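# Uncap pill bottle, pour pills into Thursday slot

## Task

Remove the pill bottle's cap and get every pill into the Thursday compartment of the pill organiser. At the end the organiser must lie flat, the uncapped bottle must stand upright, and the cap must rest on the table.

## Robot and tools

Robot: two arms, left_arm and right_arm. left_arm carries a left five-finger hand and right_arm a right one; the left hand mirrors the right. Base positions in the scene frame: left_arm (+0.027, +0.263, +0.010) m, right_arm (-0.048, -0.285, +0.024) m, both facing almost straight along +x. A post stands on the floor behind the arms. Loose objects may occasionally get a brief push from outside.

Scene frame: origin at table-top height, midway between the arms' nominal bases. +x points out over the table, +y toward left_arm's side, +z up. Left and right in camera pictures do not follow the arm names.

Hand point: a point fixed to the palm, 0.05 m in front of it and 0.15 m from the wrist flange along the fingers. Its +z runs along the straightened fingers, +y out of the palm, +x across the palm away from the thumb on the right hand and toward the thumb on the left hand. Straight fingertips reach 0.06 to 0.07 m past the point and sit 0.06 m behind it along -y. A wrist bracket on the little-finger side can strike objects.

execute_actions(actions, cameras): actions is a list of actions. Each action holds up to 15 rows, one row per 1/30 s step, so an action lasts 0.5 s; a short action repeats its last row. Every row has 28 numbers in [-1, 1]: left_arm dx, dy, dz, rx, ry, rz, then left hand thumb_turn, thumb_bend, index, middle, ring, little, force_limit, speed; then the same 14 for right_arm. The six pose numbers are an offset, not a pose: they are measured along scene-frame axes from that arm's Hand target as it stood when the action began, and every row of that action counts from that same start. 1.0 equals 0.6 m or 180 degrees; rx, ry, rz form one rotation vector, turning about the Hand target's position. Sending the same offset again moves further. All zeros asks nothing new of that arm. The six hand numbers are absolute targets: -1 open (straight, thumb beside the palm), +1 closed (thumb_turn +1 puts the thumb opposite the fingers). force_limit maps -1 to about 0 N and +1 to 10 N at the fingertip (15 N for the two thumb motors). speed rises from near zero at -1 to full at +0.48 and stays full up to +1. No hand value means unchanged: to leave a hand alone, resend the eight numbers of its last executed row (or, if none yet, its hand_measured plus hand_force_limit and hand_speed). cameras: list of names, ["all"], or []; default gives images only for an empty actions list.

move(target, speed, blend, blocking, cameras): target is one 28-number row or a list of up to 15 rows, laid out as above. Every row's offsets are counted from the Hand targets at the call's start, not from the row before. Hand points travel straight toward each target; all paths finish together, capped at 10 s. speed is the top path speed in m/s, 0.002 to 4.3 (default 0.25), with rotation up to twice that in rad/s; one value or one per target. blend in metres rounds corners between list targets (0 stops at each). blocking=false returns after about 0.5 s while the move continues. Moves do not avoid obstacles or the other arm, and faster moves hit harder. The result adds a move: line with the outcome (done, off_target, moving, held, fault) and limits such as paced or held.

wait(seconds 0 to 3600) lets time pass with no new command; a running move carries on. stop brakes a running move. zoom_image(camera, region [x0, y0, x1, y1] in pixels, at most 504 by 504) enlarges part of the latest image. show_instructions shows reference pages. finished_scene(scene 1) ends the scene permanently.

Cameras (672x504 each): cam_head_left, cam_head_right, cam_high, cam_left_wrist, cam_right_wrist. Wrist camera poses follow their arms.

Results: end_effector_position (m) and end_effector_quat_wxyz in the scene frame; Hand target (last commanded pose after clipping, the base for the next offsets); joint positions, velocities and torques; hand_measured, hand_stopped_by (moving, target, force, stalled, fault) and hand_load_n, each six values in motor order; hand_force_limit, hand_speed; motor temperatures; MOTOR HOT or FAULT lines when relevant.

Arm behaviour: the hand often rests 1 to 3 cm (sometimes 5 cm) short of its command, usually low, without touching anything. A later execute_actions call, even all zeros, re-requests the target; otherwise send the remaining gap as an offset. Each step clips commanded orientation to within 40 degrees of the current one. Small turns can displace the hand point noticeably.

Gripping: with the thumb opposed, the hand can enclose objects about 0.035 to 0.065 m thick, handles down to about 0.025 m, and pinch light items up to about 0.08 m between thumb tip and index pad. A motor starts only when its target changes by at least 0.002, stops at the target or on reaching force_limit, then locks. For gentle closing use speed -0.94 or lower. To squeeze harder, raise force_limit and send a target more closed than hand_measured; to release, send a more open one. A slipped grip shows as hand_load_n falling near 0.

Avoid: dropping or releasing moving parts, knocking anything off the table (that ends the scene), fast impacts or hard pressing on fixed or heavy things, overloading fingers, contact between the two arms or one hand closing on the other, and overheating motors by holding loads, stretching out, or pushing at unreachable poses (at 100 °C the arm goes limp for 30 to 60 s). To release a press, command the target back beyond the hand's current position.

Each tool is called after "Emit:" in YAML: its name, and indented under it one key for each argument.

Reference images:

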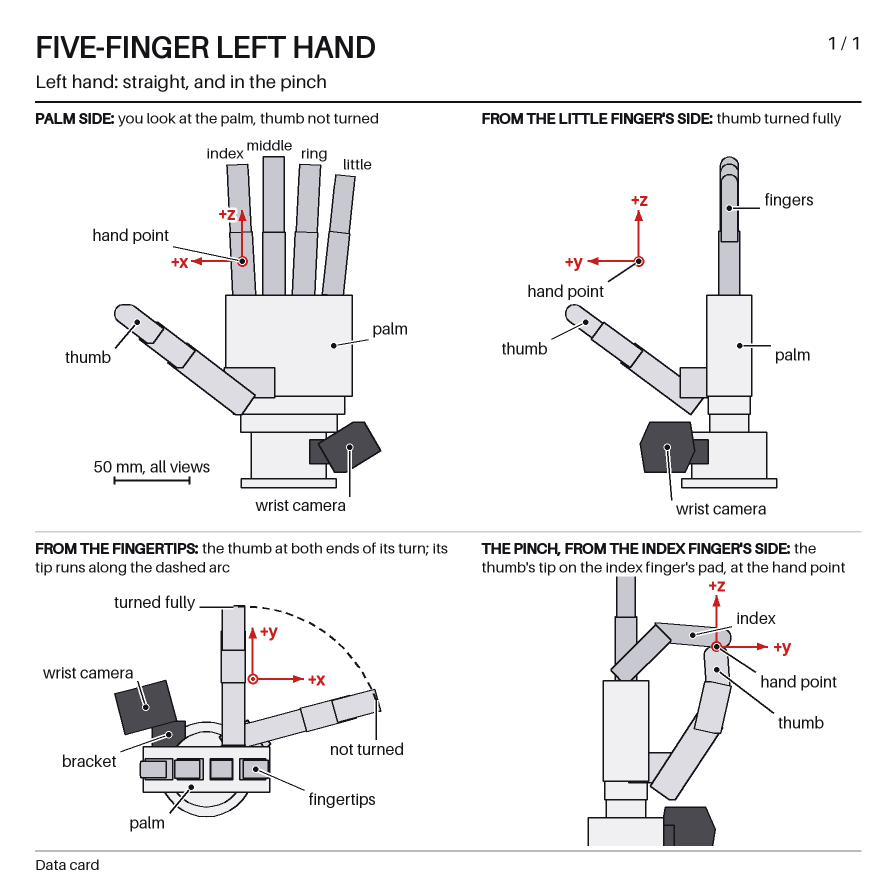

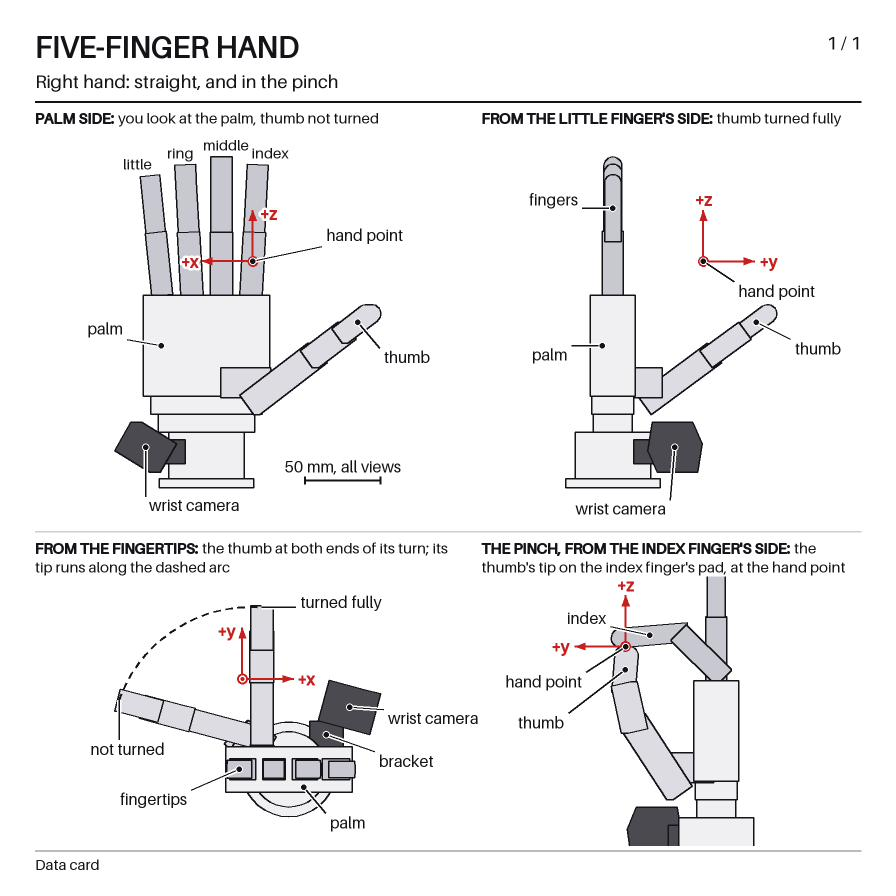

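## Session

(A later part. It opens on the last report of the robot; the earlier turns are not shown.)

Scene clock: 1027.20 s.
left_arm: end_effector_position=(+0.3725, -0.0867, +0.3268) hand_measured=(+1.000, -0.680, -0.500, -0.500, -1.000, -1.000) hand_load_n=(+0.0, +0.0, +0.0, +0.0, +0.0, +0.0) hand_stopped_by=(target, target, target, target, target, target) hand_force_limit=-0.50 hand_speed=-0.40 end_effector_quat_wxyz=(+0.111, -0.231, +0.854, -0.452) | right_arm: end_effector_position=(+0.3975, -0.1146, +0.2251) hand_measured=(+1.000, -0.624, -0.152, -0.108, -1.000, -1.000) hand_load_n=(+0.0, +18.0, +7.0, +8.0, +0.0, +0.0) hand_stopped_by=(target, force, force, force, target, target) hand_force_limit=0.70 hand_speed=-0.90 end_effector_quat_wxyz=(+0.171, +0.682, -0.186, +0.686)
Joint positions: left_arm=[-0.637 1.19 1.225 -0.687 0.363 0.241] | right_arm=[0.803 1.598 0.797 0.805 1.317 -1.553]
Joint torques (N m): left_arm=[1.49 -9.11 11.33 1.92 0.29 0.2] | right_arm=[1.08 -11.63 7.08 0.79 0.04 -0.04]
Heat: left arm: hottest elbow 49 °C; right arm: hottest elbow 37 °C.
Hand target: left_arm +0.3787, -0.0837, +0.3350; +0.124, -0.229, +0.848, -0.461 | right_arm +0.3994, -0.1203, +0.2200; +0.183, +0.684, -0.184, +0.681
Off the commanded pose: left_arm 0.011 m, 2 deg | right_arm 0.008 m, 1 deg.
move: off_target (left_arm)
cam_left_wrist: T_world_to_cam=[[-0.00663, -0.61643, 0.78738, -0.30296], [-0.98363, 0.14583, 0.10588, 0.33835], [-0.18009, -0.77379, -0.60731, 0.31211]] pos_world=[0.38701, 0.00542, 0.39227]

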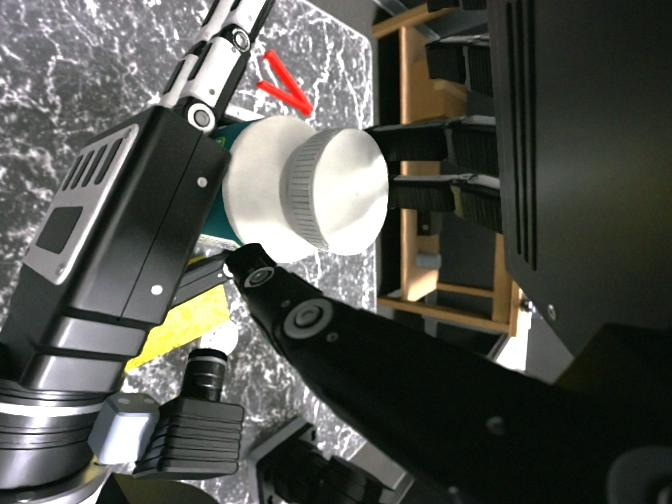

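Emit:
move:
  target:
    - [0,0,0.05,0,0,0,1,-0.68,-0.5,-0.5,-1,-1,-0.5,-0.4,0,0,0,0,0,0,1,0.5,0.5,0.5,-1,-1,0.7,-0.9]
    - [0.005,-0.058,0.05,0,0,0,1,-0.68,-0.5,-0.5,-1,-1,-0.5,-0.4,0,0,0,0,0,0,1,0.5,0.5,0.5,-1,-1,0.7,-0.9]
    - [0.005,-0.0083,0.05,0,0,0,1,-0.68,-0.4,-0.42,-1,-1,-0.5,-0.4,0,0,0,0,0,0,1,0.5,0.5,0.5,-1,-1,0.7,-0.9]
    - [0.005,-0.0083,0.0,0,0,0,1,-0.68,-0.4,-0.42,-1,-1,-0.5,-0.4,0,0,0,0,0,0,1,0.5,0.5,0.5,-1,-1,0.7,-0.9]
  speed: [0.12,0.12,0.12,0.1]
  cameras: ["cam_left_wrist"]

Scene clock: 1037.23 s.
left_arm: end_effector_position=(+0.3754, -0.0920, +0.3265) hand_measured=(+1.000, -0.680, -0.400, -0.420, -1.000, -1.000) hand_load_n=(+0.0, +0.0, +0.0, +0.0, +0.0, +0.0) hand_stopped_by=(target, target, target, target, target, target) hand_force_limit=-0.50 hand_speed=-0.40 end_effector_quat_wxyz=(+0.113, -0.232, +0.855, -0.451) | right_arm: end_effector_position=(+0.3975, -0.1146, +0.2251) hand_measured=(+1.000, -0.624, -0.152, -0.108, -1.000, -1.000) hand_load_n=(+0.0, +18.5, +7.0, +8.0, +0.0, +0.0) hand_stopped_by=(target, force, force, force, target, target) hand_force_limit=0.70 hand_speed=-0.90 end_effector_quat_wxyz=(+0.171, +0.682, -0.186, +0.686)
Joint positions: left_arm=[-0.645 1.204 1.236 -0.682 0.353 0.236] | right_arm=[0.803 1.598 0.797 0.805 1.317 -1.553]
Joint torques (N m): left_arm=[1.67 -9.23 11.38 1.87 0.48 0.22] | right_arm=[1.03 -11.63 7.08 0.79 0.04 -0.04]
Heat: left arm: hottest elbow 48 °C; right arm: hottest elbow 37 °C.
Hand target: left_arm +0.3817, -0.0888, +0.3353; +0.124, -0.228, +0.848, -0.461 | right_arm +0.3994, -0.1203, +0.2200; +0.183, +0.684, -0.184, +0.681
Off the commanded pose: left_arm 0.011 m, 2 deg | right_arm 0.008 m, 1 deg.
move: off_target (left_arm); target 3's new numbers were sent with left_arm's hand 0.018 m and 2 deg from that target
cam_left_wrist: T_world_to_cam=[[-0.00598, -0.6182, 0.786, -0.30597], [-0.98414, 0.14301, 0.10498, 0.34215], [-0.1773, -0.77291, -0.60925, 0.30806]] pos_world=[0.38951, 0.00002, 0.39226]

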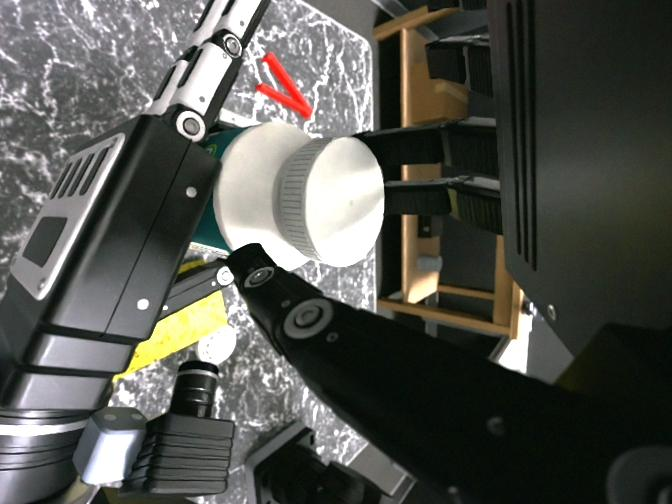

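Emit:
move:
  target: [0,0,0,0,0,0,1,0.1,0.1,0.1,-1,-1,0.6,-0.92,0,0,0,0,0,0,1,0.5,0.5,0.5,-1,-1,0.7,-0.9]

Scene clock: 1041.33 s.
left_arm: end_effector_position=(+0.3794, -0.0952, +0.3291) hand_measured=(+1.000, -0.472, -0.118, -0.154, -1.000, -1.000) hand_load_n=(+0.0, +11.5, +9.5, +9.5, +0.0, +0.0) hand_stopped_by=(target, force, force, force, target, target) hand_force_limit=0.60 hand_speed=-0.92 end_effector_quat_wxyz=(+0.118, -0.228, +0.851, -0.458) | right_arm: end_effector_position=(+0.3965, -0.1123, +0.2270) hand_measured=(+1.000, -0.624, -0.152, -0.108, -1.000, -1.000) hand_load_n=(+2.0, +19.0, +8.0, +6.0, +0.0, +0.0) hand_stopped_by=(target, force, force, force, target, target) hand_force_limit=0.70 hand_speed=-0.90 end_effector_quat_wxyz=(+0.179, +0.685, -0.172, +0.684)
Joint positions: left_arm=[-0.645 1.206 1.236 -0.659 0.354 0.236] | right_arm=[0.809 1.598 0.797 0.805 1.314 -1.584]
Joint torques (N m): left_arm=[1.61 -9.41 11.34 1.09 0.42 0.21] | right_arm=[0.5 -11.58 7.02 1.06 0.2 0.2]
Heat: left arm: hottest elbow 48 °C; right arm: hottest elbow 37 °C.
Hand target: left_arm +0.3817, -0.0888, +0.3353; +0.124, -0.228, +0.848, -0.461 | right_arm +0.3994, -0.1203, +0.2200; +0.183, +0.684, -0.184, +0.681
Off the commanded pose: left_arm 0.009 m, 1 deg | right_arm 0.011 m, 1 deg.
move: done

Emit:
move:
  target:
    - [0.0035,-0.0088,0.0067,0,0,0.1111,1,0.1,0.1,0.1,-1,-1,0.6,-0.92,0,0,0,0,0,0,1,0.5,0.5,0.5,-1,-1,0.7,-0.9]
    - [0.0105,-0.0150,0.0135,0,0,0.2222,1,0.1,0.1,0.1,-1,-1,0.6,-0.92,0,0,0,0,0,0,1,0.5,0.5,0.5,-1,-1,0.7,-0.9]
    - [0.0188,-0.0156,0.0287,0,0,0.3333,1,0.1,0.1,0.1,-1,-1,0.6,-0.92,0,0,0,0,0,0,1,0.5,0.5,0.5,-1,-1,0.7,-0.9]
  speed: 0.12

Emit:
move:
  target:
    - [0.005,0.0005,0.0183,0,0,0.1111,1,0.1,0.1,0.1,-1,-1,0.6,-0.92,0,0,0,0,0,0,1,0.5,0.5,0.5,-1,-1,0.7,-0.9]
    - [0.006,0.0018,0.0233,0,0,0.1389,1,0.1,0.1,0.1,-1,-1,0.6,-0.92,0,0,0,0,0,0,1,0.5,0.5,0.5,-1,-1,0.7,-0.9]
    - [0.006,0.0018,0.06,0,0,0.1389,1,0.1,0.1,0.1,-1,-1,0.6,-0.92,0,0,0,0,0,0,1,0.5,0.5,0.5,-1,-1,0.7,-0.9]
  speed: [0.12,0.12,0.06]
  cameras: ["cam_left_wrist"]

Scene clock: 1055.43 s.
left_arm: end_effector_position=(+0.3913, -0.1030, +0.3287) hand_measured=(+1.000, -0.472, -0.118, -0.154, -1.000, -1.000) hand_load_n=(-1.5, +9.5, +3.0, +13.0, +0.0, +0.0) hand_stopped_by=(target, force, force, force, target, target) hand_force_limit=0.60 hand_speed=-0.92 end_effector_quat_wxyz=(-0.326, +0.626, -0.624, +0.335) | right_arm: end_effector_position=(+0.3968, -0.1078, +0.2267) hand_measured=(+1.000, -0.624, -0.152, -0.108, -1.000, -1.000) hand_load_n=(+3.0, +19.0, +7.5, +5.5, +0.0, +0.0) hand_stopped_by=(target, force, force, force, target, target) hand_force_limit=0.70 hand_speed=-0.90 end_effector_quat_wxyz=(+0.175, +0.688, -0.164, +0.685)
Joint positions: left_arm=[-0.967 1.283 1.336 -0.909 -0.73 -0.67] | right_arm=[0.816 1.599 0.797 0.805 1.303 -1.589]
Joint torques (N m): left_arm=[0.32 -9.82 14.86 -0.42 -1.15 0.31] | right_arm=[-0.03 -11.69 7.01 1.21 0.68 0.23]
Heat: left arm: hottest elbow 48 °C; right arm: hottest elbow 37 °C.
Hand target: left_arm +0.3929, -0.0981, +0.3523; -0.338, +0.622, -0.621, +0.337 | right_arm +0.3994, -0.1203, +0.2201; +0.183, +0.684, -0.184, +0.681
Off the commanded pose: left_arm 0.024 m, 2 deg | right_arm 0.014 m, 3 deg.
move: off_target (left_arm)

Scene clock: 1059.47 s.
left_arm: end_effector_position=(+0.4004, -0.1016, +0.3377) hand_measured=(+1.000, -0.472, -0.118, -0.154, -1.000, -1.000) hand_load_n=(+0.0, +11.5, +3.0, +11.5, +0.0, +0.0) hand_stopped_by=(target, force, force, force, target, target) hand_force_limit=0.60 hand_speed=-0.92 end_effector_quat_wxyz=(-0.406, +0.744, -0.477, +0.232) | right_arm: end_effector_position=(+0.3945, -0.1087, +0.2325) hand_measured=(+1.000, -0.626, -0.152, -0.108, -1.000, -1.000) hand_load_n=(+3.0, +20.0, +7.0, +5.0, +0.0, +0.0) hand_stopped_by=(target, force, force, force, target, target) hand_force_limit=0.70 hand_speed=-0.90 end_effector_quat_wxyz=(+0.180, +0.687, -0.161, +0.685)
Joint positions: left_arm=[-1.028 1.554 1.688 -1.591 -0.969 -1.382] | right_arm=[0.819 1.588 0.797 0.805 1.31 -1.61]
Joint torques (N m): left_arm=[-0.15 -14.68 16.39 -1.54 -1.18 0.38] | right_arm=[-0.21 -10.46 6.98 1.43 0.39 0.36]
Heat: left arm: hottest elbow 48 °C; right arm: hottest elbow 37 °C.
Hand target: left_arm +0.3965, -0.0972, +0.3883; -0.403, +0.741, -0.471, +0.256 | right_arm +0.3994, -0.1203, +0.2200; +0.183, +0.684, -0.184, +0.681
Off the commanded pose: left_arm 0.051 m, 3 deg | right_arm 0.018 m, 3 deg.
move: off_target (left_arm)
cam_left_wrist: T_world_to_cam=[[0.63231, -0.09174, 0.76926, -0.51695], [-0.20777, -0.97667, 0.05431, -0.04048], [0.74633, -0.19417, -0.63662, 0.00999]] pos_world=[0.311, -0.08501, 0.40623]

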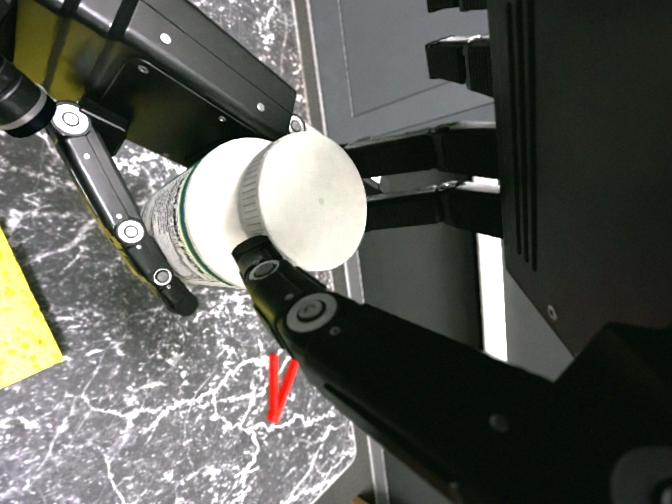

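Emit:
zoom_image:
  camera: "cam_left_wrist"
  region: [130, 100, 400, 320]

Scaled by 1.867 from the camera's image (finer frame: 960x720).

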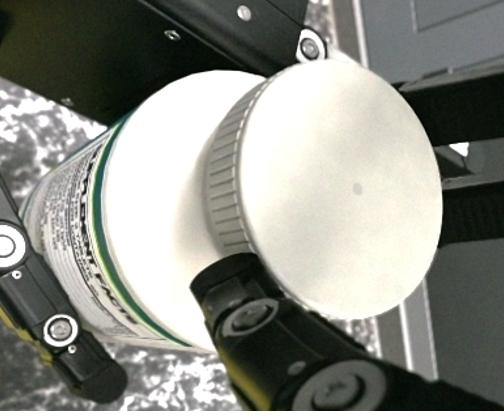

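Emit:
move:
  target:
    - [0,0,-0.055,0,0,0,1,0.1,0.1,0.1,-1,-1,0.6,-0.92,0,0,0,0,0,0,1,0.5,0.5,0.5,-1,-1,0.7,-0.9]
    - [0,0,-0.055,0,0,0,1,-0.68,-0.45,-0.45,-1,-1,-0.5,-0.4,0,0,0,0,0,0,1,0.5,0.5,0.5,-1,-1,0.7,-0.9]
    - [0,0,0.02,0,0,0,1,-0.68,-0.45,-0.45,-1,-1,-0.5,-0.4,0,0,0,0,0,0,1,0.5,0.5,0.5,-1,-1,0.7,-0.9]
    - [-0.055,0.1,0.02,0,0,-0.4722,1,-0.68,-0.45,-0.45,-1,-1,-0.5,-0.4,0,0,0,0,0,0,1,0.5,0.5,0.5,-1,-1,0.7,-0.9]
  speed: [0.06,0.1,0.12,0.25]

Emit:
move:
  target: [-0.03,0.08,-0.10,-0.0866,-0.05,0,1,-0.68,-0.45,-0.45,-1,-1,-0.5,-0.4,0,0,0,0,0,0,1,0.5,0.5,0.5,-1,-1,0.7,-0.9]
  speed: 0.15
  cameras: ["cam_left_wrist","cam_head_left"]

Scene clock: 1087.80 s.
left_arm: end_effector_position=(+0.3562, -0.0400, +0.3878) hand_measured=(+1.000, -0.680, -0.450, -0.450, -1.000, -1.000) hand_load_n=(+0.0, +0.0, +0.0, +0.0, +0.0, +0.0) hand_stopped_by=(target, target, target, target, target, target) hand_force_limit=-0.50 hand_speed=-0.40 end_effector_quat_wxyz=(+0.116, -0.230, +0.852, -0.456) | right_arm: end_effector_position=(+0.3969, -0.1144, +0.2276) hand_measured=(+1.000, -0.626, -0.152, -0.108, -1.000, -1.000) hand_load_n=(+0.0, +18.5, +6.0, +7.0, +0.0, +0.0) hand_stopped_by=(target, force, force, force, target, target) hand_force_limit=0.70 hand_speed=-0.90 end_effector_quat_wxyz=(+0.172, +0.682, -0.184, +0.687)
Joint positions: left_arm=[-0.555 1.102 1.317 -0.873 0.427 0.294] | right_arm=[0.805 1.593 0.797 0.805 1.317 -1.56]
Joint torques (N m): left_arm=[1.79 -6.42 13.71 0.88 0.51 0.2] | right_arm=[0.85 -11.16 7.1 0.8 0.05 0.03]
Motor temperatures (°C): left_arm=[28 31 52 28 34 31] | right_arm=[29 35 37 32 31 28]
Heat: left arm: hottest elbow 52 °C; right arm: hottest elbow 37 °C.
Hand target: left_arm +0.3635, -0.0370, +0.4003; +0.124, -0.228, +0.848, -0.461 | right_arm +0.3994, -0.1204, +0.2201; +0.183, +0.684, -0.184, +0.681
Off the commanded pose: left_arm 0.015 m, 1 deg | right_arm 0.010 m, 1 deg.
move: off_target (left_arm); target 2's new numbers were sent with left_arm's hand 0.021 m and 2 deg from that target

Scene clock: 1089.70 s.
left_arm: end_effector_position=(+0.3422, +0.0071, +0.3333) hand_measured=(+1.000, -0.680, -0.450, -0.450, -1.000, -1.000) hand_load_n=(+0.0, +0.0, +0.0, +0.0, +0.0, +0.0) hand_stopped_by=(target, target, target, target, target, target) hand_force_limit=-0.50 hand_speed=-0.40 end_effector_quat_wxyz=(+0.148, -0.206, +0.773, -0.581) | right_arm: end_effector_position=(+0.3969, -0.1144, +0.2276) hand_measured=(+1.000, -0.626, -0.152, -0.108, -1.000, -1.000) hand_load_n=(+0.0, +18.5, +6.5, +7.0, +0.0, +0.0) hand_stopped_by=(target, force, force, force, target, target) hand_force_limit=0.70 hand_speed=-0.90 end_effector_quat_wxyz=(+0.172, +0.682, -0.184, +0.687)
Joint positions: left_arm=[-0.358 0.857 0.859 -0.372 0.686 0.231] | right_arm=[0.805 1.593 0.797 0.805 1.317 -1.56]
Joint torques (N m): left_arm=[1.85 -5.01 11.25 2.04 0.5 0.08] | right_arm=[0.85 -11.16 7.09 0.8 0.05 0.03]
Heat: left arm: hottest elbow 51 °C; right arm: hottest elbow 37 °C.
Hand target: left_arm +0.3456, +0.0109, +0.3404; +0.158, -0.206, +0.766, -0.588 | right_arm +0.3994, -0.1204, +0.2201; +0.183, +0.684, -0.184, +0.681
Off the commanded pose: left_arm 0.009 m, 2 deg | right_arm 0.010 m, 1 deg.
move: done
cam_left_wrist: T_world_to_cam=[[-0.14886, -0.38258, 0.91185, -0.24492], [-0.98406, 0.14802, -0.09855, 0.36246], [-0.09727, -0.91199, -0.39852, 0.2862]] pos_world=[0.34807, 0.11366, 0.3731]
Images, in order (width x height): cam_head_left 672x504, cam_left_wrist 672x504.

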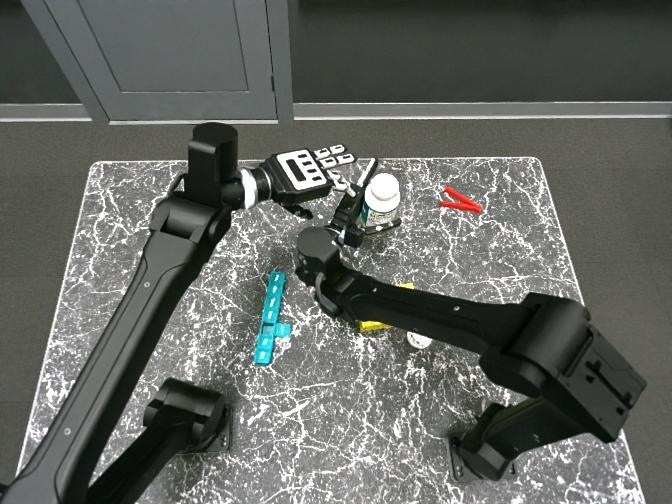

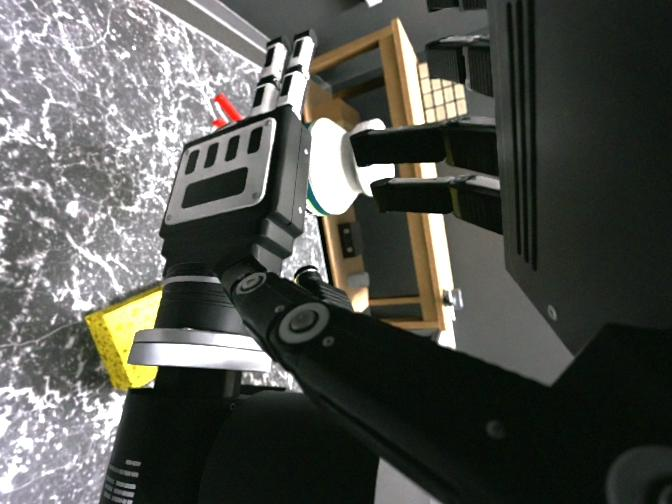

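Emit:
move:
  target: [0,0,0.06,0,0,0,1,-0.68,-1,-1,-1,-1,-0.5,0.2,0,0,0,0,0,0,1,0.5,0.5,0.5,-1,-1,0.7,-0.9]
  speed: 0.15
  cameras: ["cam_left_wrist"]

Emit:
zoom_image:
  camera: "cam_left_wrist"
  region: [270, 90, 430, 240]

Scene clock: 1094.10 s.
left_arm: end_effector_position=(+0.3381, +0.0084, +0.3439) hand_measured=(+1.000, -0.680, -1.000, -1.000, -1.000, -1.000) hand_load_n=(+0.0, +0.0, +0.0, -0.5, +0.0, +0.0) hand_stopped_by=(target, target, target, target, target, target) hand_force_limit=-0.50 hand_speed=0.20 end_effector_quat_wxyz=(+0.140, -0.212, +0.777, -0.576) | right_arm: end_effector_position=(+0.3969, -0.1144, +0.2276) hand_measured=(+1.000, -0.626, -0.152, -0.108, -1.000, -1.000) hand_load_n=(+0.0, +18.5, +6.5, +6.5, +0.0, +0.0) hand_stopped_by=(target, force, force, force, target, target) hand_force_limit=0.70 hand_speed=-0.90 end_effector_quat_wxyz=(+0.172, +0.682, -0.184, +0.687)
Joint positions: left_arm=[-0.358 0.855 0.895 -0.434 0.686 0.228] | right_arm=[0.805 1.593 0.797 0.805 1.317 -1.56]
Joint torques (N m): left_arm=[1.85 -4.6 16.23 0.96 0.5 0.07] | right_arm=[0.85 -11.16 7.09 0.8 0.05 0.03]
Heat: left arm: hottest elbow 51 °C; right arm: hottest elbow 37 °C.
Hand target: left_arm +0.3456, +0.0109, +0.3764; +0.158, -0.206, +0.766, -0.588 | right_arm +0.3994, -0.1204, +0.2201; +0.183, +0.684, -0.184, +0.681
Off the commanded pose: left_arm 0.033 m, 3 deg | right_arm 0.010 m, 1 deg.
move: off_target (left_arm)
cam_left_wrist: T_world_to_cam=[[-0.12716, -0.38845, 0.91265, -0.2623], [-0.98621, 0.14778, -0.07451, 0.35163], [-0.10593, -0.90954, -0.40188, 0.29534]] pos_world=[0.34471, 0.11477, 0.38428]

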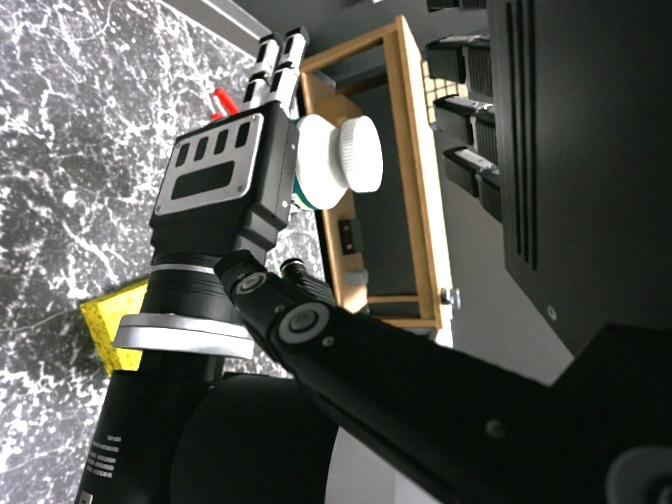

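Scaled by 3.150 from the camera's image (finer frame: 960x720).

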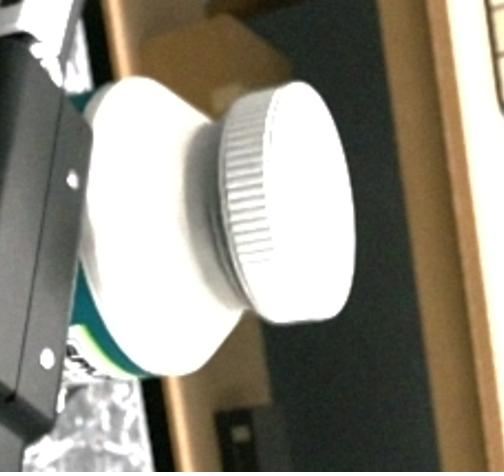

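Emit:
move:
  target:
    - [0.0595,-0.2148,0.0143,0.0866,0.05,0,1,-0.68,-0.4,-0.42,-1,-1,-0.5,-0.4,0,0,0,0,0,0,1,0.5,0.5,0.5,-1,-1,0.7,-0.9]
    - [0.0595,-0.1658,0.0143,0.0866,0.05,0,1,-0.68,-0.4,-0.42,-1,-1,-0.5,-0.4,0,0,0,0,0,0,1,0.5,0.5,0.5,-1,-1,0.7,-0.9]
    - [0.0595,-0.1658,-0.0643,0.0866,0.05,0,1,-0.68,-0.4,-0.42,-1,-1,-0.5,-0.4,0,0,0,0,0,0,1,0.5,0.5,0.5,-1,-1,0.7,-0.9]
  speed: [0.15,0.12,0.1]
  cameras: ["cam_left_wrist"]

Scene clock: 1128.83 s.
left_arm: end_effector_position=(+0.3757, -0.0923, +0.3282) hand_measured=(+1.000, -0.680, -0.400, -0.420, -1.000, -1.000) hand_load_n=(+0.0, +0.0, +0.0, +0.0, +0.0, -0.5) hand_stopped_by=(target, target, target, target, target, target) hand_force_limit=-0.50 hand_speed=-0.40 end_effector_quat_wxyz=(+0.112, -0.232, +0.855, -0.450) | right_arm: end_effector_position=(+0.3969, -0.1144, +0.2276) hand_measured=(+1.000, -0.626, -0.152, -0.108, -1.000, -1.000) hand_load_n=(+0.0, +18.5, +6.5, +7.0, +0.0, +0.0) hand_stopped_by=(target, force, force, force, target, target) hand_force_limit=0.70 hand_speed=-0.90 end_effector_quat_wxyz=(+0.172, +0.682, -0.184, +0.687)
Joint positions: left_arm=[-0.646 1.206 1.243 -0.69 0.352 0.237] | right_arm=[0.805 1.593 0.797 0.805 1.317 -1.56]
Joint torques (N m): left_arm=[1.67 -9.52 11.25 1.89 0.48 0.21] | right_arm=[0.91 -11.16 7.09 0.79 0.05 0.03]
Heat: left arm: hottest elbow 53 °C; right arm: hottest elbow 37 °C.
Hand target: left_arm +0.3813, -0.0885, +0.3378; +0.124, -0.228, +0.848, -0.461 | right_arm +0.3994, -0.1204, +0.2201; +0.183, +0.684, -0.184, +0.681
Off the commanded pose: left_arm 0.012 m, 2 deg | right_arm 0.010 m, 1 deg.
move: off_target (left_arm)
cam_left_wrist: T_world_to_cam=[[-0.0048, -0.6197, 0.78482, -0.30768], [-0.98391, 0.1431, 0.10697, 0.34165], [-0.1786, -0.77168, -0.61042, 0.30983]] pos_world=[0.39001, -0.00047, 0.39406]

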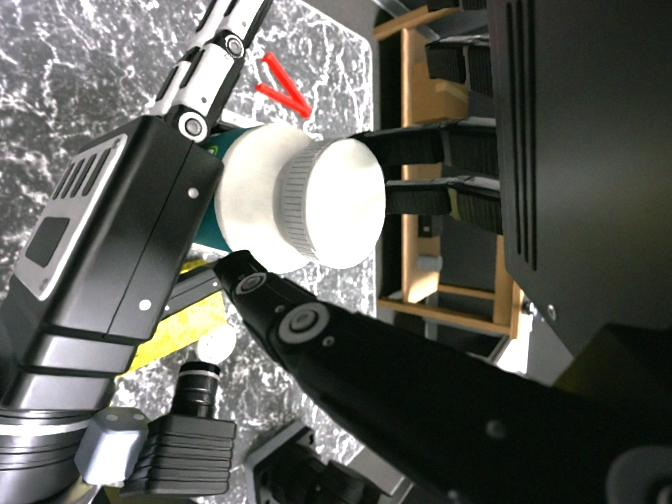

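Emit:
move:
  target: [0,0,0,0,0,0,1,0.1,0.1,0.1,-1,-1,0.6,-0.92,0,0,0,0,0,0,1,0.5,0.5,0.5,-1,-1,0.7,-0.9]

Scene clock: 1144.63 s.
left_arm: end_effector_position=(+0.3794, -0.0953, +0.3311) hand_measured=(+1.000, -0.472, -0.118, -0.154, -1.000, -1.000) hand_load_n=(+0.0, +11.5, +10.0, +9.0, +0.0, -0.5) hand_stopped_by=(target, force, force, force, target, target) hand_force_limit=0.60 hand_speed=-0.92 end_effector_quat_wxyz=(+0.117, -0.229, +0.851, -0.457) | right_arm: end_effector_position=(+0.3961, -0.1122, +0.2292) hand_measured=(+1.000, -0.626, -0.152, -0.108, -1.000, -1.000) hand_load_n=(+2.5, +19.0, +7.0, +5.5, +0.0, +0.0) hand_stopped_by=(target, force, force, force, target, target) hand_force_limit=0.70 hand_speed=-0.90 end_effector_quat_wxyz=(+0.178, +0.685, -0.173, +0.685)
Joint positions: left_arm=[-0.646 1.208 1.243 -0.668 0.353 0.237] | right_arm=[0.81 1.593 0.797 0.805 1.314 -1.586]
Joint torques (N m): left_arm=[1.73 -9.58 11.25 1.14 0.43 0.21] | right_arm=[0.44 -11.05 7.04 1.09 0.21 0.22]
Heat: left arm: hottest elbow 52 °C; right arm: hottest elbow 37 °C.
Hand target: left_arm +0.3813, -0.0885, +0.3378; +0.124, -0.228, +0.848, -0.461 | right_arm +0.3994, -0.1203, +0.2201; +0.183, +0.684, -0.184, +0.681
Off the commanded pose: left_arm 0.010 m, 1 deg | right_arm 0.013 m, 1 deg.
move: done

Emit:
move:
  target:
    - [0,0,0.05,0,0,0,1,0.1,0.1,0.1,-1,-1,0.6,-0.92,0,0,-0.03,0,0,0,1,0.5,0.5,0.5,-1,-1,0.7,-0.9]
    - [0,0,0.1,0,0,0,1,0.1,0.1,0.1,-1,-1,0.6,-0.92,0,0,-0.07,0,0,0,1,0.5,0.5,0.5,-1,-1,0.7,-0.9]
  speed: 0.06
  cameras: ["cam_left_wrist","cam_head_right"]

Scene clock: 1150.43 s.
left_arm: end_effector_position=(+0.3768, -0.0901, +0.3236) hand_measured=(+1.000, -0.472, -0.118, -0.154, -1.000, -1.000) hand_load_n=(+1.5, +11.5, +11.5, +11.5, +0.0, +0.0) hand_stopped_by=(target, force, force, force, target, target) hand_force_limit=0.60 hand_speed=-0.92 end_effector_quat_wxyz=(+0.095, -0.240, +0.871, -0.418) | right_arm: end_effector_position=(+0.3974, -0.1032, +0.2167) hand_measured=(+1.000, -0.626, -0.152, -0.108, -1.000, -1.000) hand_load_n=(+2.5, +19.5, +6.5, +5.5, +0.0, +0.0) hand_stopped_by=(target, force, force, force, target, target) hand_force_limit=0.70 hand_speed=-0.90 end_effector_quat_wxyz=(+0.162, +0.677, -0.183, +0.695)
Joint positions: left_arm=[-0.646 1.251 1.304 -0.79 0.344 0.252] | right_arm=[0.822 1.643 0.797 0.915 1.318 -1.601]
Joint torques (N m): left_arm=[1.61 -12.86 19.49 0.08 0.76 0.04] | right_arm=[-0.38 -7.36 3.93 1.31 0.04 0.43]
Heat: left arm: hottest elbow 52 °C; right arm: hottest elbow 37 °C.
Hand target: left_arm +0.3813, -0.0885, +0.3979; +0.125, -0.228, +0.848, -0.461 | right_arm +0.3994, -0.1202, +0.1780; +0.183, +0.684, -0.184, +0.682
Off the commanded pose: left_arm 0.074 m, 7 deg | right_arm 0.042 m, 3 deg.
move: off_target (left_arm, right_arm)
cam_left_wrist: T_world_to_cam=[[0.03501, -0.66547, 0.7456, -0.3091], [-0.97605, 0.13752, 0.16858, 0.3195], [-0.21472, -0.73364, -0.64472, 0.33702]] pos_world=[0.39504, -0.00239, 0.39389]
Images, in order (width x height): cam_head_right 672x504, cam_left_wrist 672x504.

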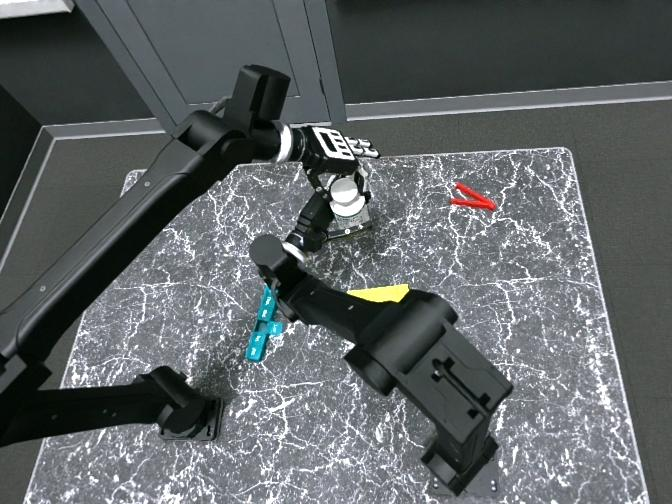

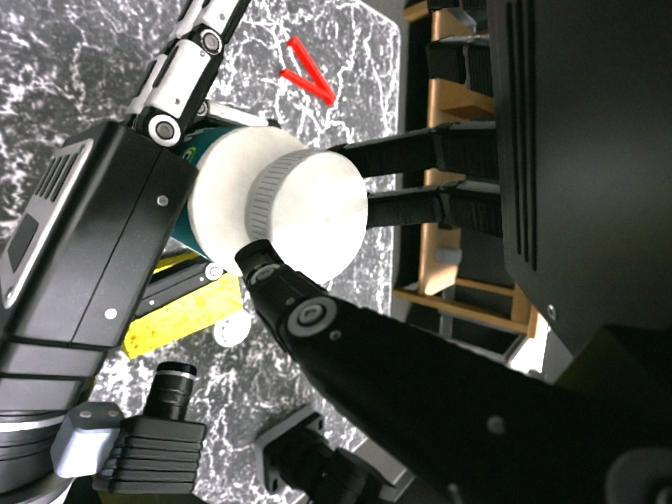

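Emit:
zoom_image:
  camera: "cam_left_wrist"
  region: [120, 90, 420, 310]

Emit:
zoom_image:
  camera: "cam_head_right"
  region: [260, 110, 440, 260]

Scaled by 1.680 from the camera's image (finer frame: 960x720).

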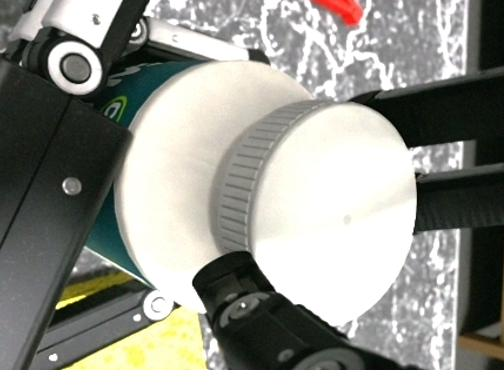

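Scaled by 2.800 from the camera's image (finer frame: 960x720).

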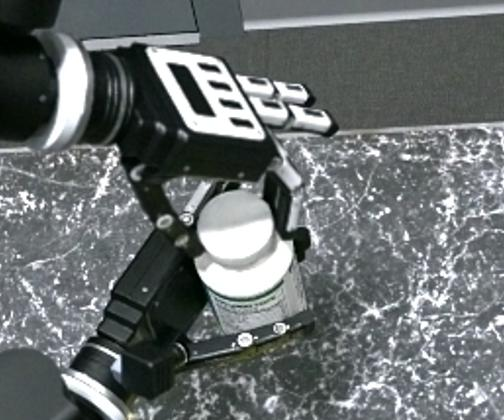

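Emit:
move:
  target:
    - [0,0,-0.1,0,0,0,1,0.1,0.1,0.1,-1,-1,0.6,-0.92,0,0,0.07,0,0,0,1,0.5,0.5,0.5,-1,-1,0.7,-0.9]
    - [0,0,-0.18,0,0,0,1,0.1,0.1,0.1,-1,-1,0.6,-0.92,0,0,0.13,0,0,0,1,0.5,0.5,0.5,-1,-1,0.7,-0.9]
  speed: 0.06
  cameras: ["cam_left_wrist","cam_head_right"]

Scene clock: 1162.73 s.
left_arm: end_effector_position=(+0.3795, -0.0962, +0.3222) hand_measured=(+1.000, -0.472, -0.118, -0.154, -1.000, -1.000) hand_load_n=(+0.0, +11.0, +9.0, +9.5, +0.0, +0.0) hand_stopped_by=(target, force, force, force, target, target) hand_force_limit=0.60 hand_speed=-0.92 end_effector_quat_wxyz=(+0.138, -0.215, +0.837, -0.485) | right_arm: end_effector_position=(+0.3928, -0.1161, +0.2258) hand_measured=(+1.000, -0.626, -0.152, -0.108, -1.000, -1.000) hand_load_n=(+3.0, +18.5, +7.5, +6.0, +0.0, +0.0) hand_stopped_by=(target, force, force, force, target, target) hand_force_limit=0.70 hand_speed=-0.90 end_effector_quat_wxyz=(+0.195, +0.697, -0.159, +0.672)
Joint positions: left_arm=[-0.646 1.169 1.154 -0.539 0.358 0.239] | right_arm=[0.809 1.577 0.797 0.694 1.319 -1.545]
Joint torques (N m): left_arm=[1.67 -6.42 8.17 0.98 0.25 0.2] | right_arm=[0.62 -16.5 9.95 1.33 0.1 -0.2]
Heat: left arm: hottest elbow 52 °C; right arm: hottest elbow 36 °C.
Hand target: left_arm +0.3812, -0.0885, +0.2896; +0.124, -0.228, +0.848, -0.461 | right_arm +0.3994, -0.1202, +0.2561; +0.183, +0.684, -0.184, +0.681
Off the commanded pose: left_arm 0.033 m, 4 deg | right_arm 0.031 m, 4 deg.
move: off_target (left_arm, right_arm)
cam_left_wrist: T_world_to_cam=[[-0.07229, -0.57157, 0.81736, -0.2856], [-0.98807, 0.15276, 0.01944, 0.37722], [-0.13597, -0.8062, -0.5758, 0.27327]] pos_world=[0.38924, -0.00055, 0.38345]
Images, in order (width x height): cam_head_right 672x504, cam_left_wrist 672x504.

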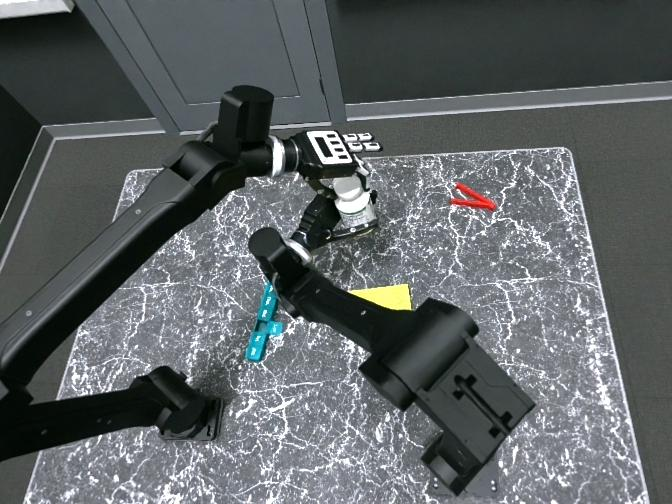

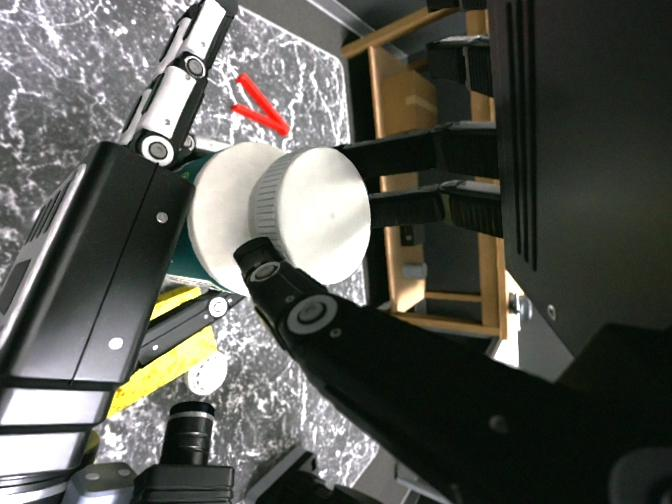

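Emit:
zoom_image:
  camera: "cam_left_wrist"
  region: [120, 90, 420, 310]

Scaled by 1.680 from the camera's image (finer frame: 960x720).

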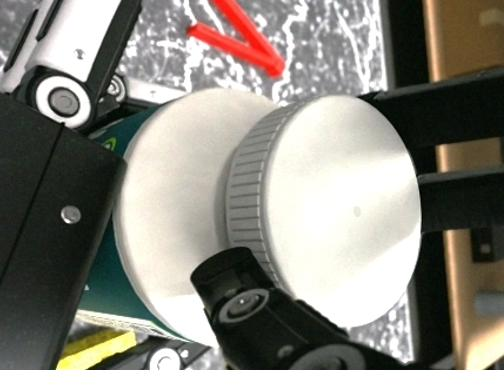

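Emit:
move:
  target:
    - [0.0035,-0.0088,0.0067,0,0,0.1111,1,0.1,0.1,0.1,-1,-1,0.6,-0.92,0,0,0,0,0,0,1,0.5,0.5,0.5,-1,-1,0.7,-0.9]
    - [0.0105,-0.015,0.0135,0,0,0.2222,1,0.1,0.1,0.1,-1,-1,0.6,-0.92,0,0,0,0,0,0,1,0.5,0.5,0.5,-1,-1,0.7,-0.9]
    - [0.0188,-0.0156,0.0287,0,0,0.3333,1,0.1,0.1,0.1,-1,-1,0.6,-0.92,0,0,0,0,0,0,1,0.5,0.5,0.5,-1,-1,0.7,-0.9]
  speed: 0.12
  cameras: ["cam_left_wrist","cam_head_right"]

Scene clock: 1180.77 s.
left_arm: end_effector_position=(+0.3952, -0.1034, +0.3199) hand_measured=(+1.000, -0.470, -0.118, -0.154, -1.000, -1.000) hand_load_n=(-1.0, +4.0, +1.0, +7.0, +0.0, +0.0) hand_stopped_by=(target, force, force, force, target, target) hand_force_limit=0.60 hand_speed=-0.92 end_effector_quat_wxyz=(-0.327, +0.629, -0.602, +0.367) | right_arm: end_effector_position=(+0.3936, -0.1152, +0.2314) hand_measured=(+1.000, -0.626, -0.152, -0.108, -1.000, -1.000) hand_load_n=(+3.0, +19.0, +4.0, +5.0, +0.0, +0.0) hand_stopped_by=(target, force, force, force, target, target) hand_force_limit=0.70 hand_speed=-0.90 end_effector_quat_wxyz=(+0.195, +0.699, -0.149, +0.672)
Joint positions: left_arm=[-0.965 1.249 1.249 -0.779 -0.743 -0.668] | right_arm=[0.809 1.565 0.797 0.688 1.305 -1.565]
Joint torques (N m): left_arm=[0.26 -7.3 11.82 -0.83 -0.63 0.32] | right_arm=[0.56 -15.44 10.13 1.26 0.67 0.04]
Heat: left arm: hottest elbow 50 °C; right arm: hottest elbow 37 °C.
Hand target: left_arm +0.3925, -0.0979, +0.3070; -0.338, +0.622, -0.621, +0.337 | right_arm +0.3994, -0.1203, +0.2560; +0.183, +0.685, -0.184, +0.681
Off the commanded pose: left_arm 0.014 m, 4 deg | right_arm 0.026 m, 5 deg.
move: off_target (left_arm)
cam_left_wrist: T_world_to_cam=[[0.48717, -0.26727, 0.8314, -0.48081], [-0.61475, -0.78114, 0.10911, 0.12111], [0.62028, -0.56426, -0.54485, -0.01569]] pos_world=[0.31842, -0.04276, 0.37799]
Images, in order (width x height): cam_head_right 672x504, cam_left_wrist 672x504.

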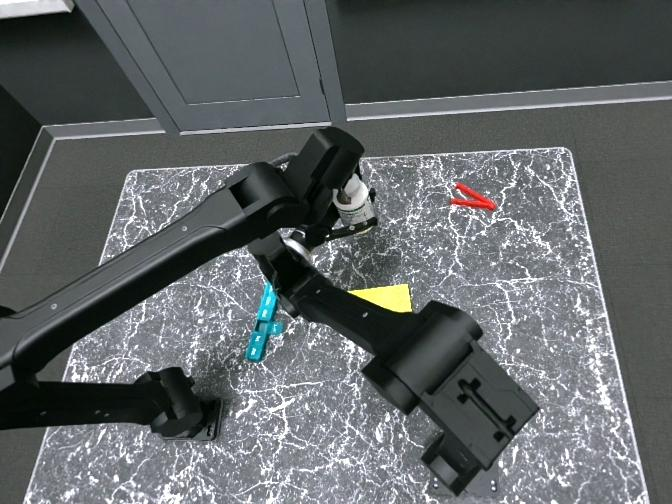

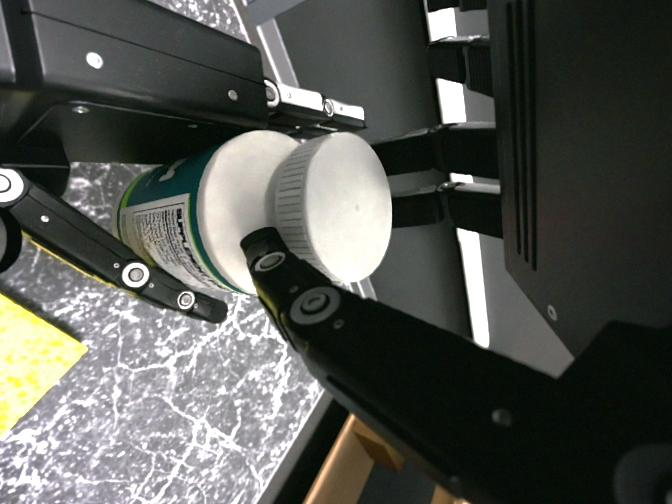

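Emit:
zoom_image:
  camera: "cam_left_wrist"
  region: [120, 90, 420, 310]

Scaled by 1.680 from the camera's image (finer frame: 960x720).

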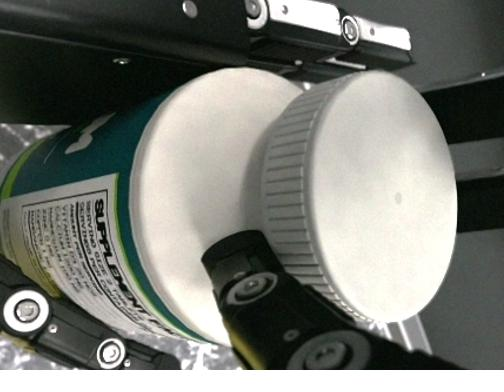

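Emit:
zoom_image:
  camera: "cam_left_wrist"
  region: [290, 130, 400, 290]

Scaled by 3.150 from the camera's image (finer frame: 960x720).

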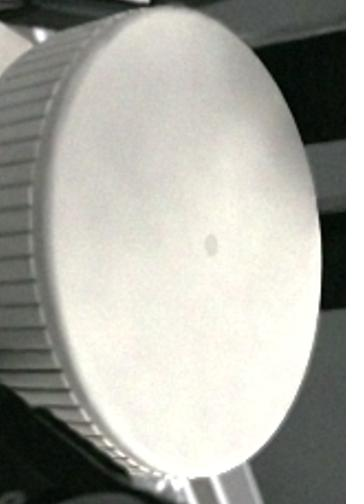

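Emit:
move:
  target:
    - [0,0,0.02,0,0,0,1,0.1,0.1,0.1,-1,-1,0.6,-0.92,0,0,-0.05,0,0,0,1,0.5,0.5,0.5,-1,-1,0.7,-0.9]
    - [0,0,0.02,0,0,0,1,-0.68,-0.4,-0.42,-1,-1,-0.5,-0.4,0,0,-0.05,0,0,0,1,0.5,0.5,0.5,-1,-1,0.7,-0.9]
  speed: 0.06
  cameras: ["cam_left_wrist"]

Scene clock: 1228.77 s.
left_arm: end_effector_position=(+0.3906, -0.0948, +0.3098) hand_measured=(+1.000, -0.680, -0.400, -0.420, -1.000, -1.000) hand_load_n=(+0.0, +0.0, +0.0, +0.0, +0.0, +0.0) hand_stopped_by=(target, target, target, target, target, target) hand_force_limit=-0.50 hand_speed=-0.40 end_effector_quat_wxyz=(-0.336, +0.625, -0.620, +0.334) | right_arm: end_effector_position=(+0.3956, -0.1155, +0.2269) hand_measured=(+1.000, -0.626, -0.152, -0.108, -1.000, -1.000) hand_load_n=(+3.0, +18.5, +4.0, +5.5, +0.0, +0.0) hand_stopped_by=(target, force, force, force, target, target) hand_force_limit=0.70 hand_speed=-0.90 end_effector_quat_wxyz=(+0.184, +0.689, -0.172, +0.680)
Joint positions: left_arm=[-0.965 1.265 1.266 -0.853 -0.749 -0.662] | right_arm=[0.805 1.586 0.797 0.754 1.316 -1.556]
Joint torques (N m): left_arm=[0.32 -8.53 13.03 0.55 -0.46 0.22] | right_arm=[0.85 -11.75 7.65 1.94 0.12 0.03]
Heat: left arm: hottest elbow 50 °C; right arm: hottest elbow 39 °C.
Hand target: left_arm +0.3925, -0.0979, +0.3190; -0.338, +0.622, -0.621, +0.337 | right_arm +0.3994, -0.1202, +0.2261; +0.183, +0.684, -0.184, +0.682
Off the commanded pose: left_arm 0.010 m, 1 deg | right_arm 0.006 m, 2 deg.
move: done; target 2's new numbers were sent with left_arm's hand 0.006 m and 3 deg from that target
cam_left_wrist: T_world_to_cam=[[0.51889, -0.32221, 0.79179, -0.47317], [-0.61046, -0.78806, 0.07936, 0.13308], [0.59841, -0.52454, -0.60561, 0.0178]] pos_world=[0.31611, -0.03825, 0.37488]

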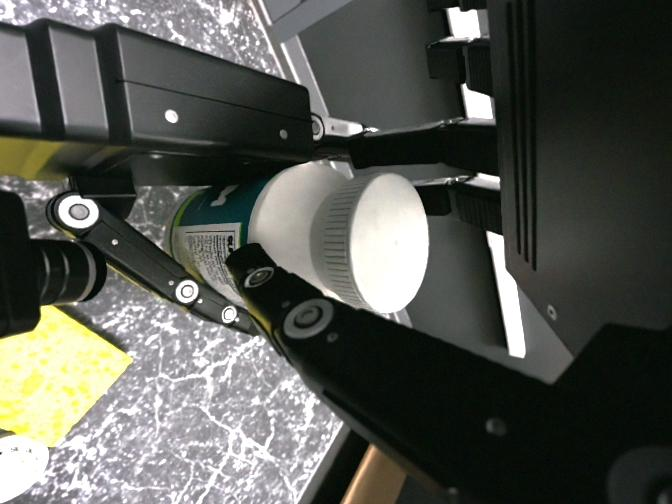

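Emit:
zoom_image:
  camera: "cam_left_wrist"
  region: [220, 150, 450, 330]

Scaled by 2.191 from the camera's image (finer frame: 960x720).

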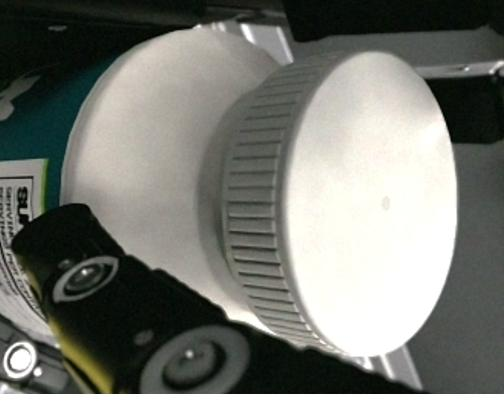

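Emit:
move:
  target:
    - [0,0,0.1,0,0,0,1,-0.68,-0.4,-0.42,-1,-1,-0.5,-0.4,0,0,0,0,0,0,1,0.5,0.5,0.5,-1,-1,0.7,-0.9]
    - [-0.018,-0.035,0.1,0,0,-0.3333,1,-0.68,-0.4,-0.42,-1,-1,-0.5,-0.4,0,0,-0.1,0,0,0,1,0.5,0.5,0.5,-1,-1,0.7,-0.9]
    - [-0.018,-0.035,0.0,0,0,-0.3333,1,-0.68,-0.4,-0.42,-1,-1,-0.5,-0.4,0,0,-0.27,0,0,0,1,0.5,0.5,0.5,-1,-1,0.7,-0.9]
  speed: 0.12
  cameras: ["cam_head_right","cam_left_wrist","cam_right_wrist"]

Scene clock: 1241.87 s.
left_arm: end_effector_position=(+0.3734, -0.1216, +0.3152) hand_measured=(+1.000, -0.680, -0.400, -0.420, -1.000, -1.000) hand_load_n=(+0.0, +0.0, +0.0, +0.0, +0.0, +0.0) hand_stopped_by=(target, target, target, target, target, target) hand_force_limit=-0.50 hand_speed=-0.40 end_effector_quat_wxyz=(+0.116, -0.229, +0.853, -0.454) | right_arm: end_effector_position=(+0.3949, -0.1164, +0.0679) hand_measured=(+1.000, -0.626, -0.152, -0.108, -1.000, -1.000) hand_load_n=(+3.0, +19.0, +4.0, +5.5, +0.0, +0.0) hand_stopped_by=(target, force, force, force, target, target) hand_force_limit=0.70 hand_speed=-0.90 end_effector_quat_wxyz=(+0.177, +0.687, -0.179, +0.681)
Joint positions: left_arm=[-0.708 1.24 1.23 -0.618 0.303 0.2] | right_arm=[0.804 2.017 0.756 1.226 1.316 -1.537]
Joint torques (N m): left_arm=[1.85 -9.05 11.28 1.94 0.45 0.21] | right_arm=[0.91 -13.16 4.67 2 0.1 -0.17]
Heat: left arm: hottest elbow 50 °C; right arm: hottest elbow 39 °C.
Hand target: left_arm +0.3818, -0.1189, +0.3188; +0.124, -0.228, +0.848, -0.461 | right_arm +0.3994, -0.1203, +0.0640; +0.183, +0.684, -0.184, +0.681
Off the commanded pose: left_arm 0.010 m, 1 deg | right_arm 0.007 m, 1 deg.
move: done
cam_left_wrist: T_world_to_cam=[[-0.01434, -0.6143, 0.78894, -0.31269], [-0.98482, 0.14518, 0.09514, 0.34931], [-0.17299, -0.7756, -0.60706, 0.27528]] pos_world=[0.38714, -0.02929, 0.38057]
cam_right_wrist: T_world_to_cam=[[-0.51457, -0.82303, 0.2405, 0.08717], [-0.55187, 0.10322, -0.82752, 0.28142], [0.65625, -0.55854, -0.50732, -0.17247]] pos_world=[0.31335, -0.05364, 0.12442]

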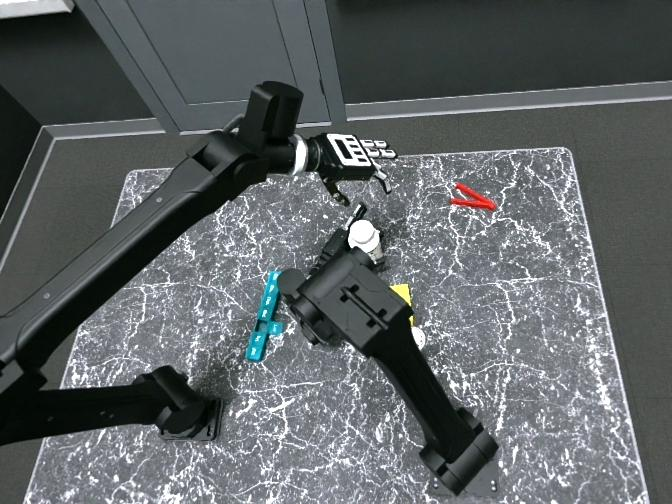

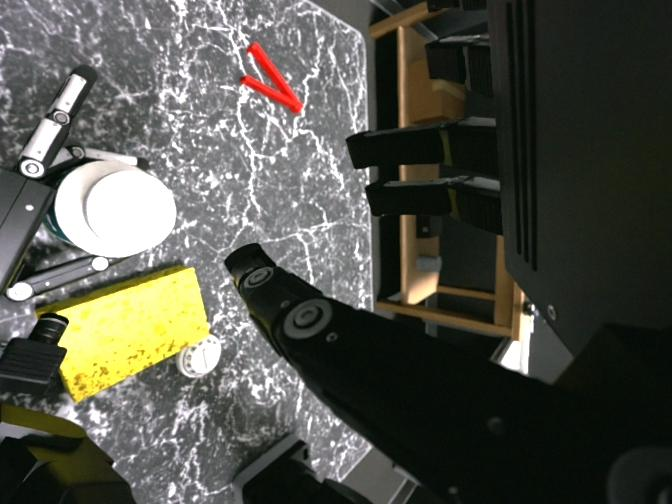

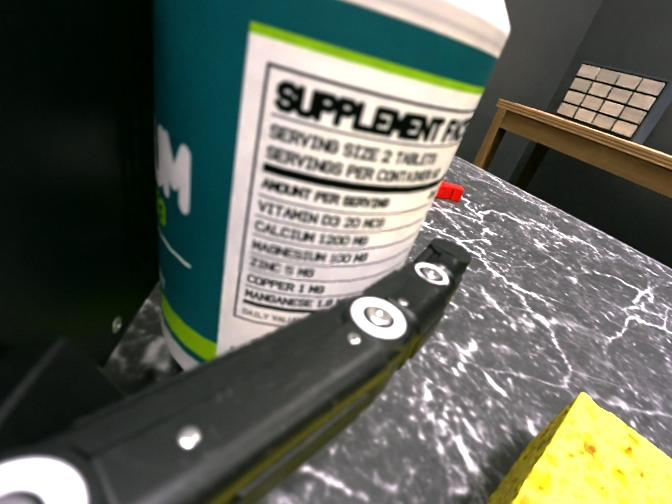

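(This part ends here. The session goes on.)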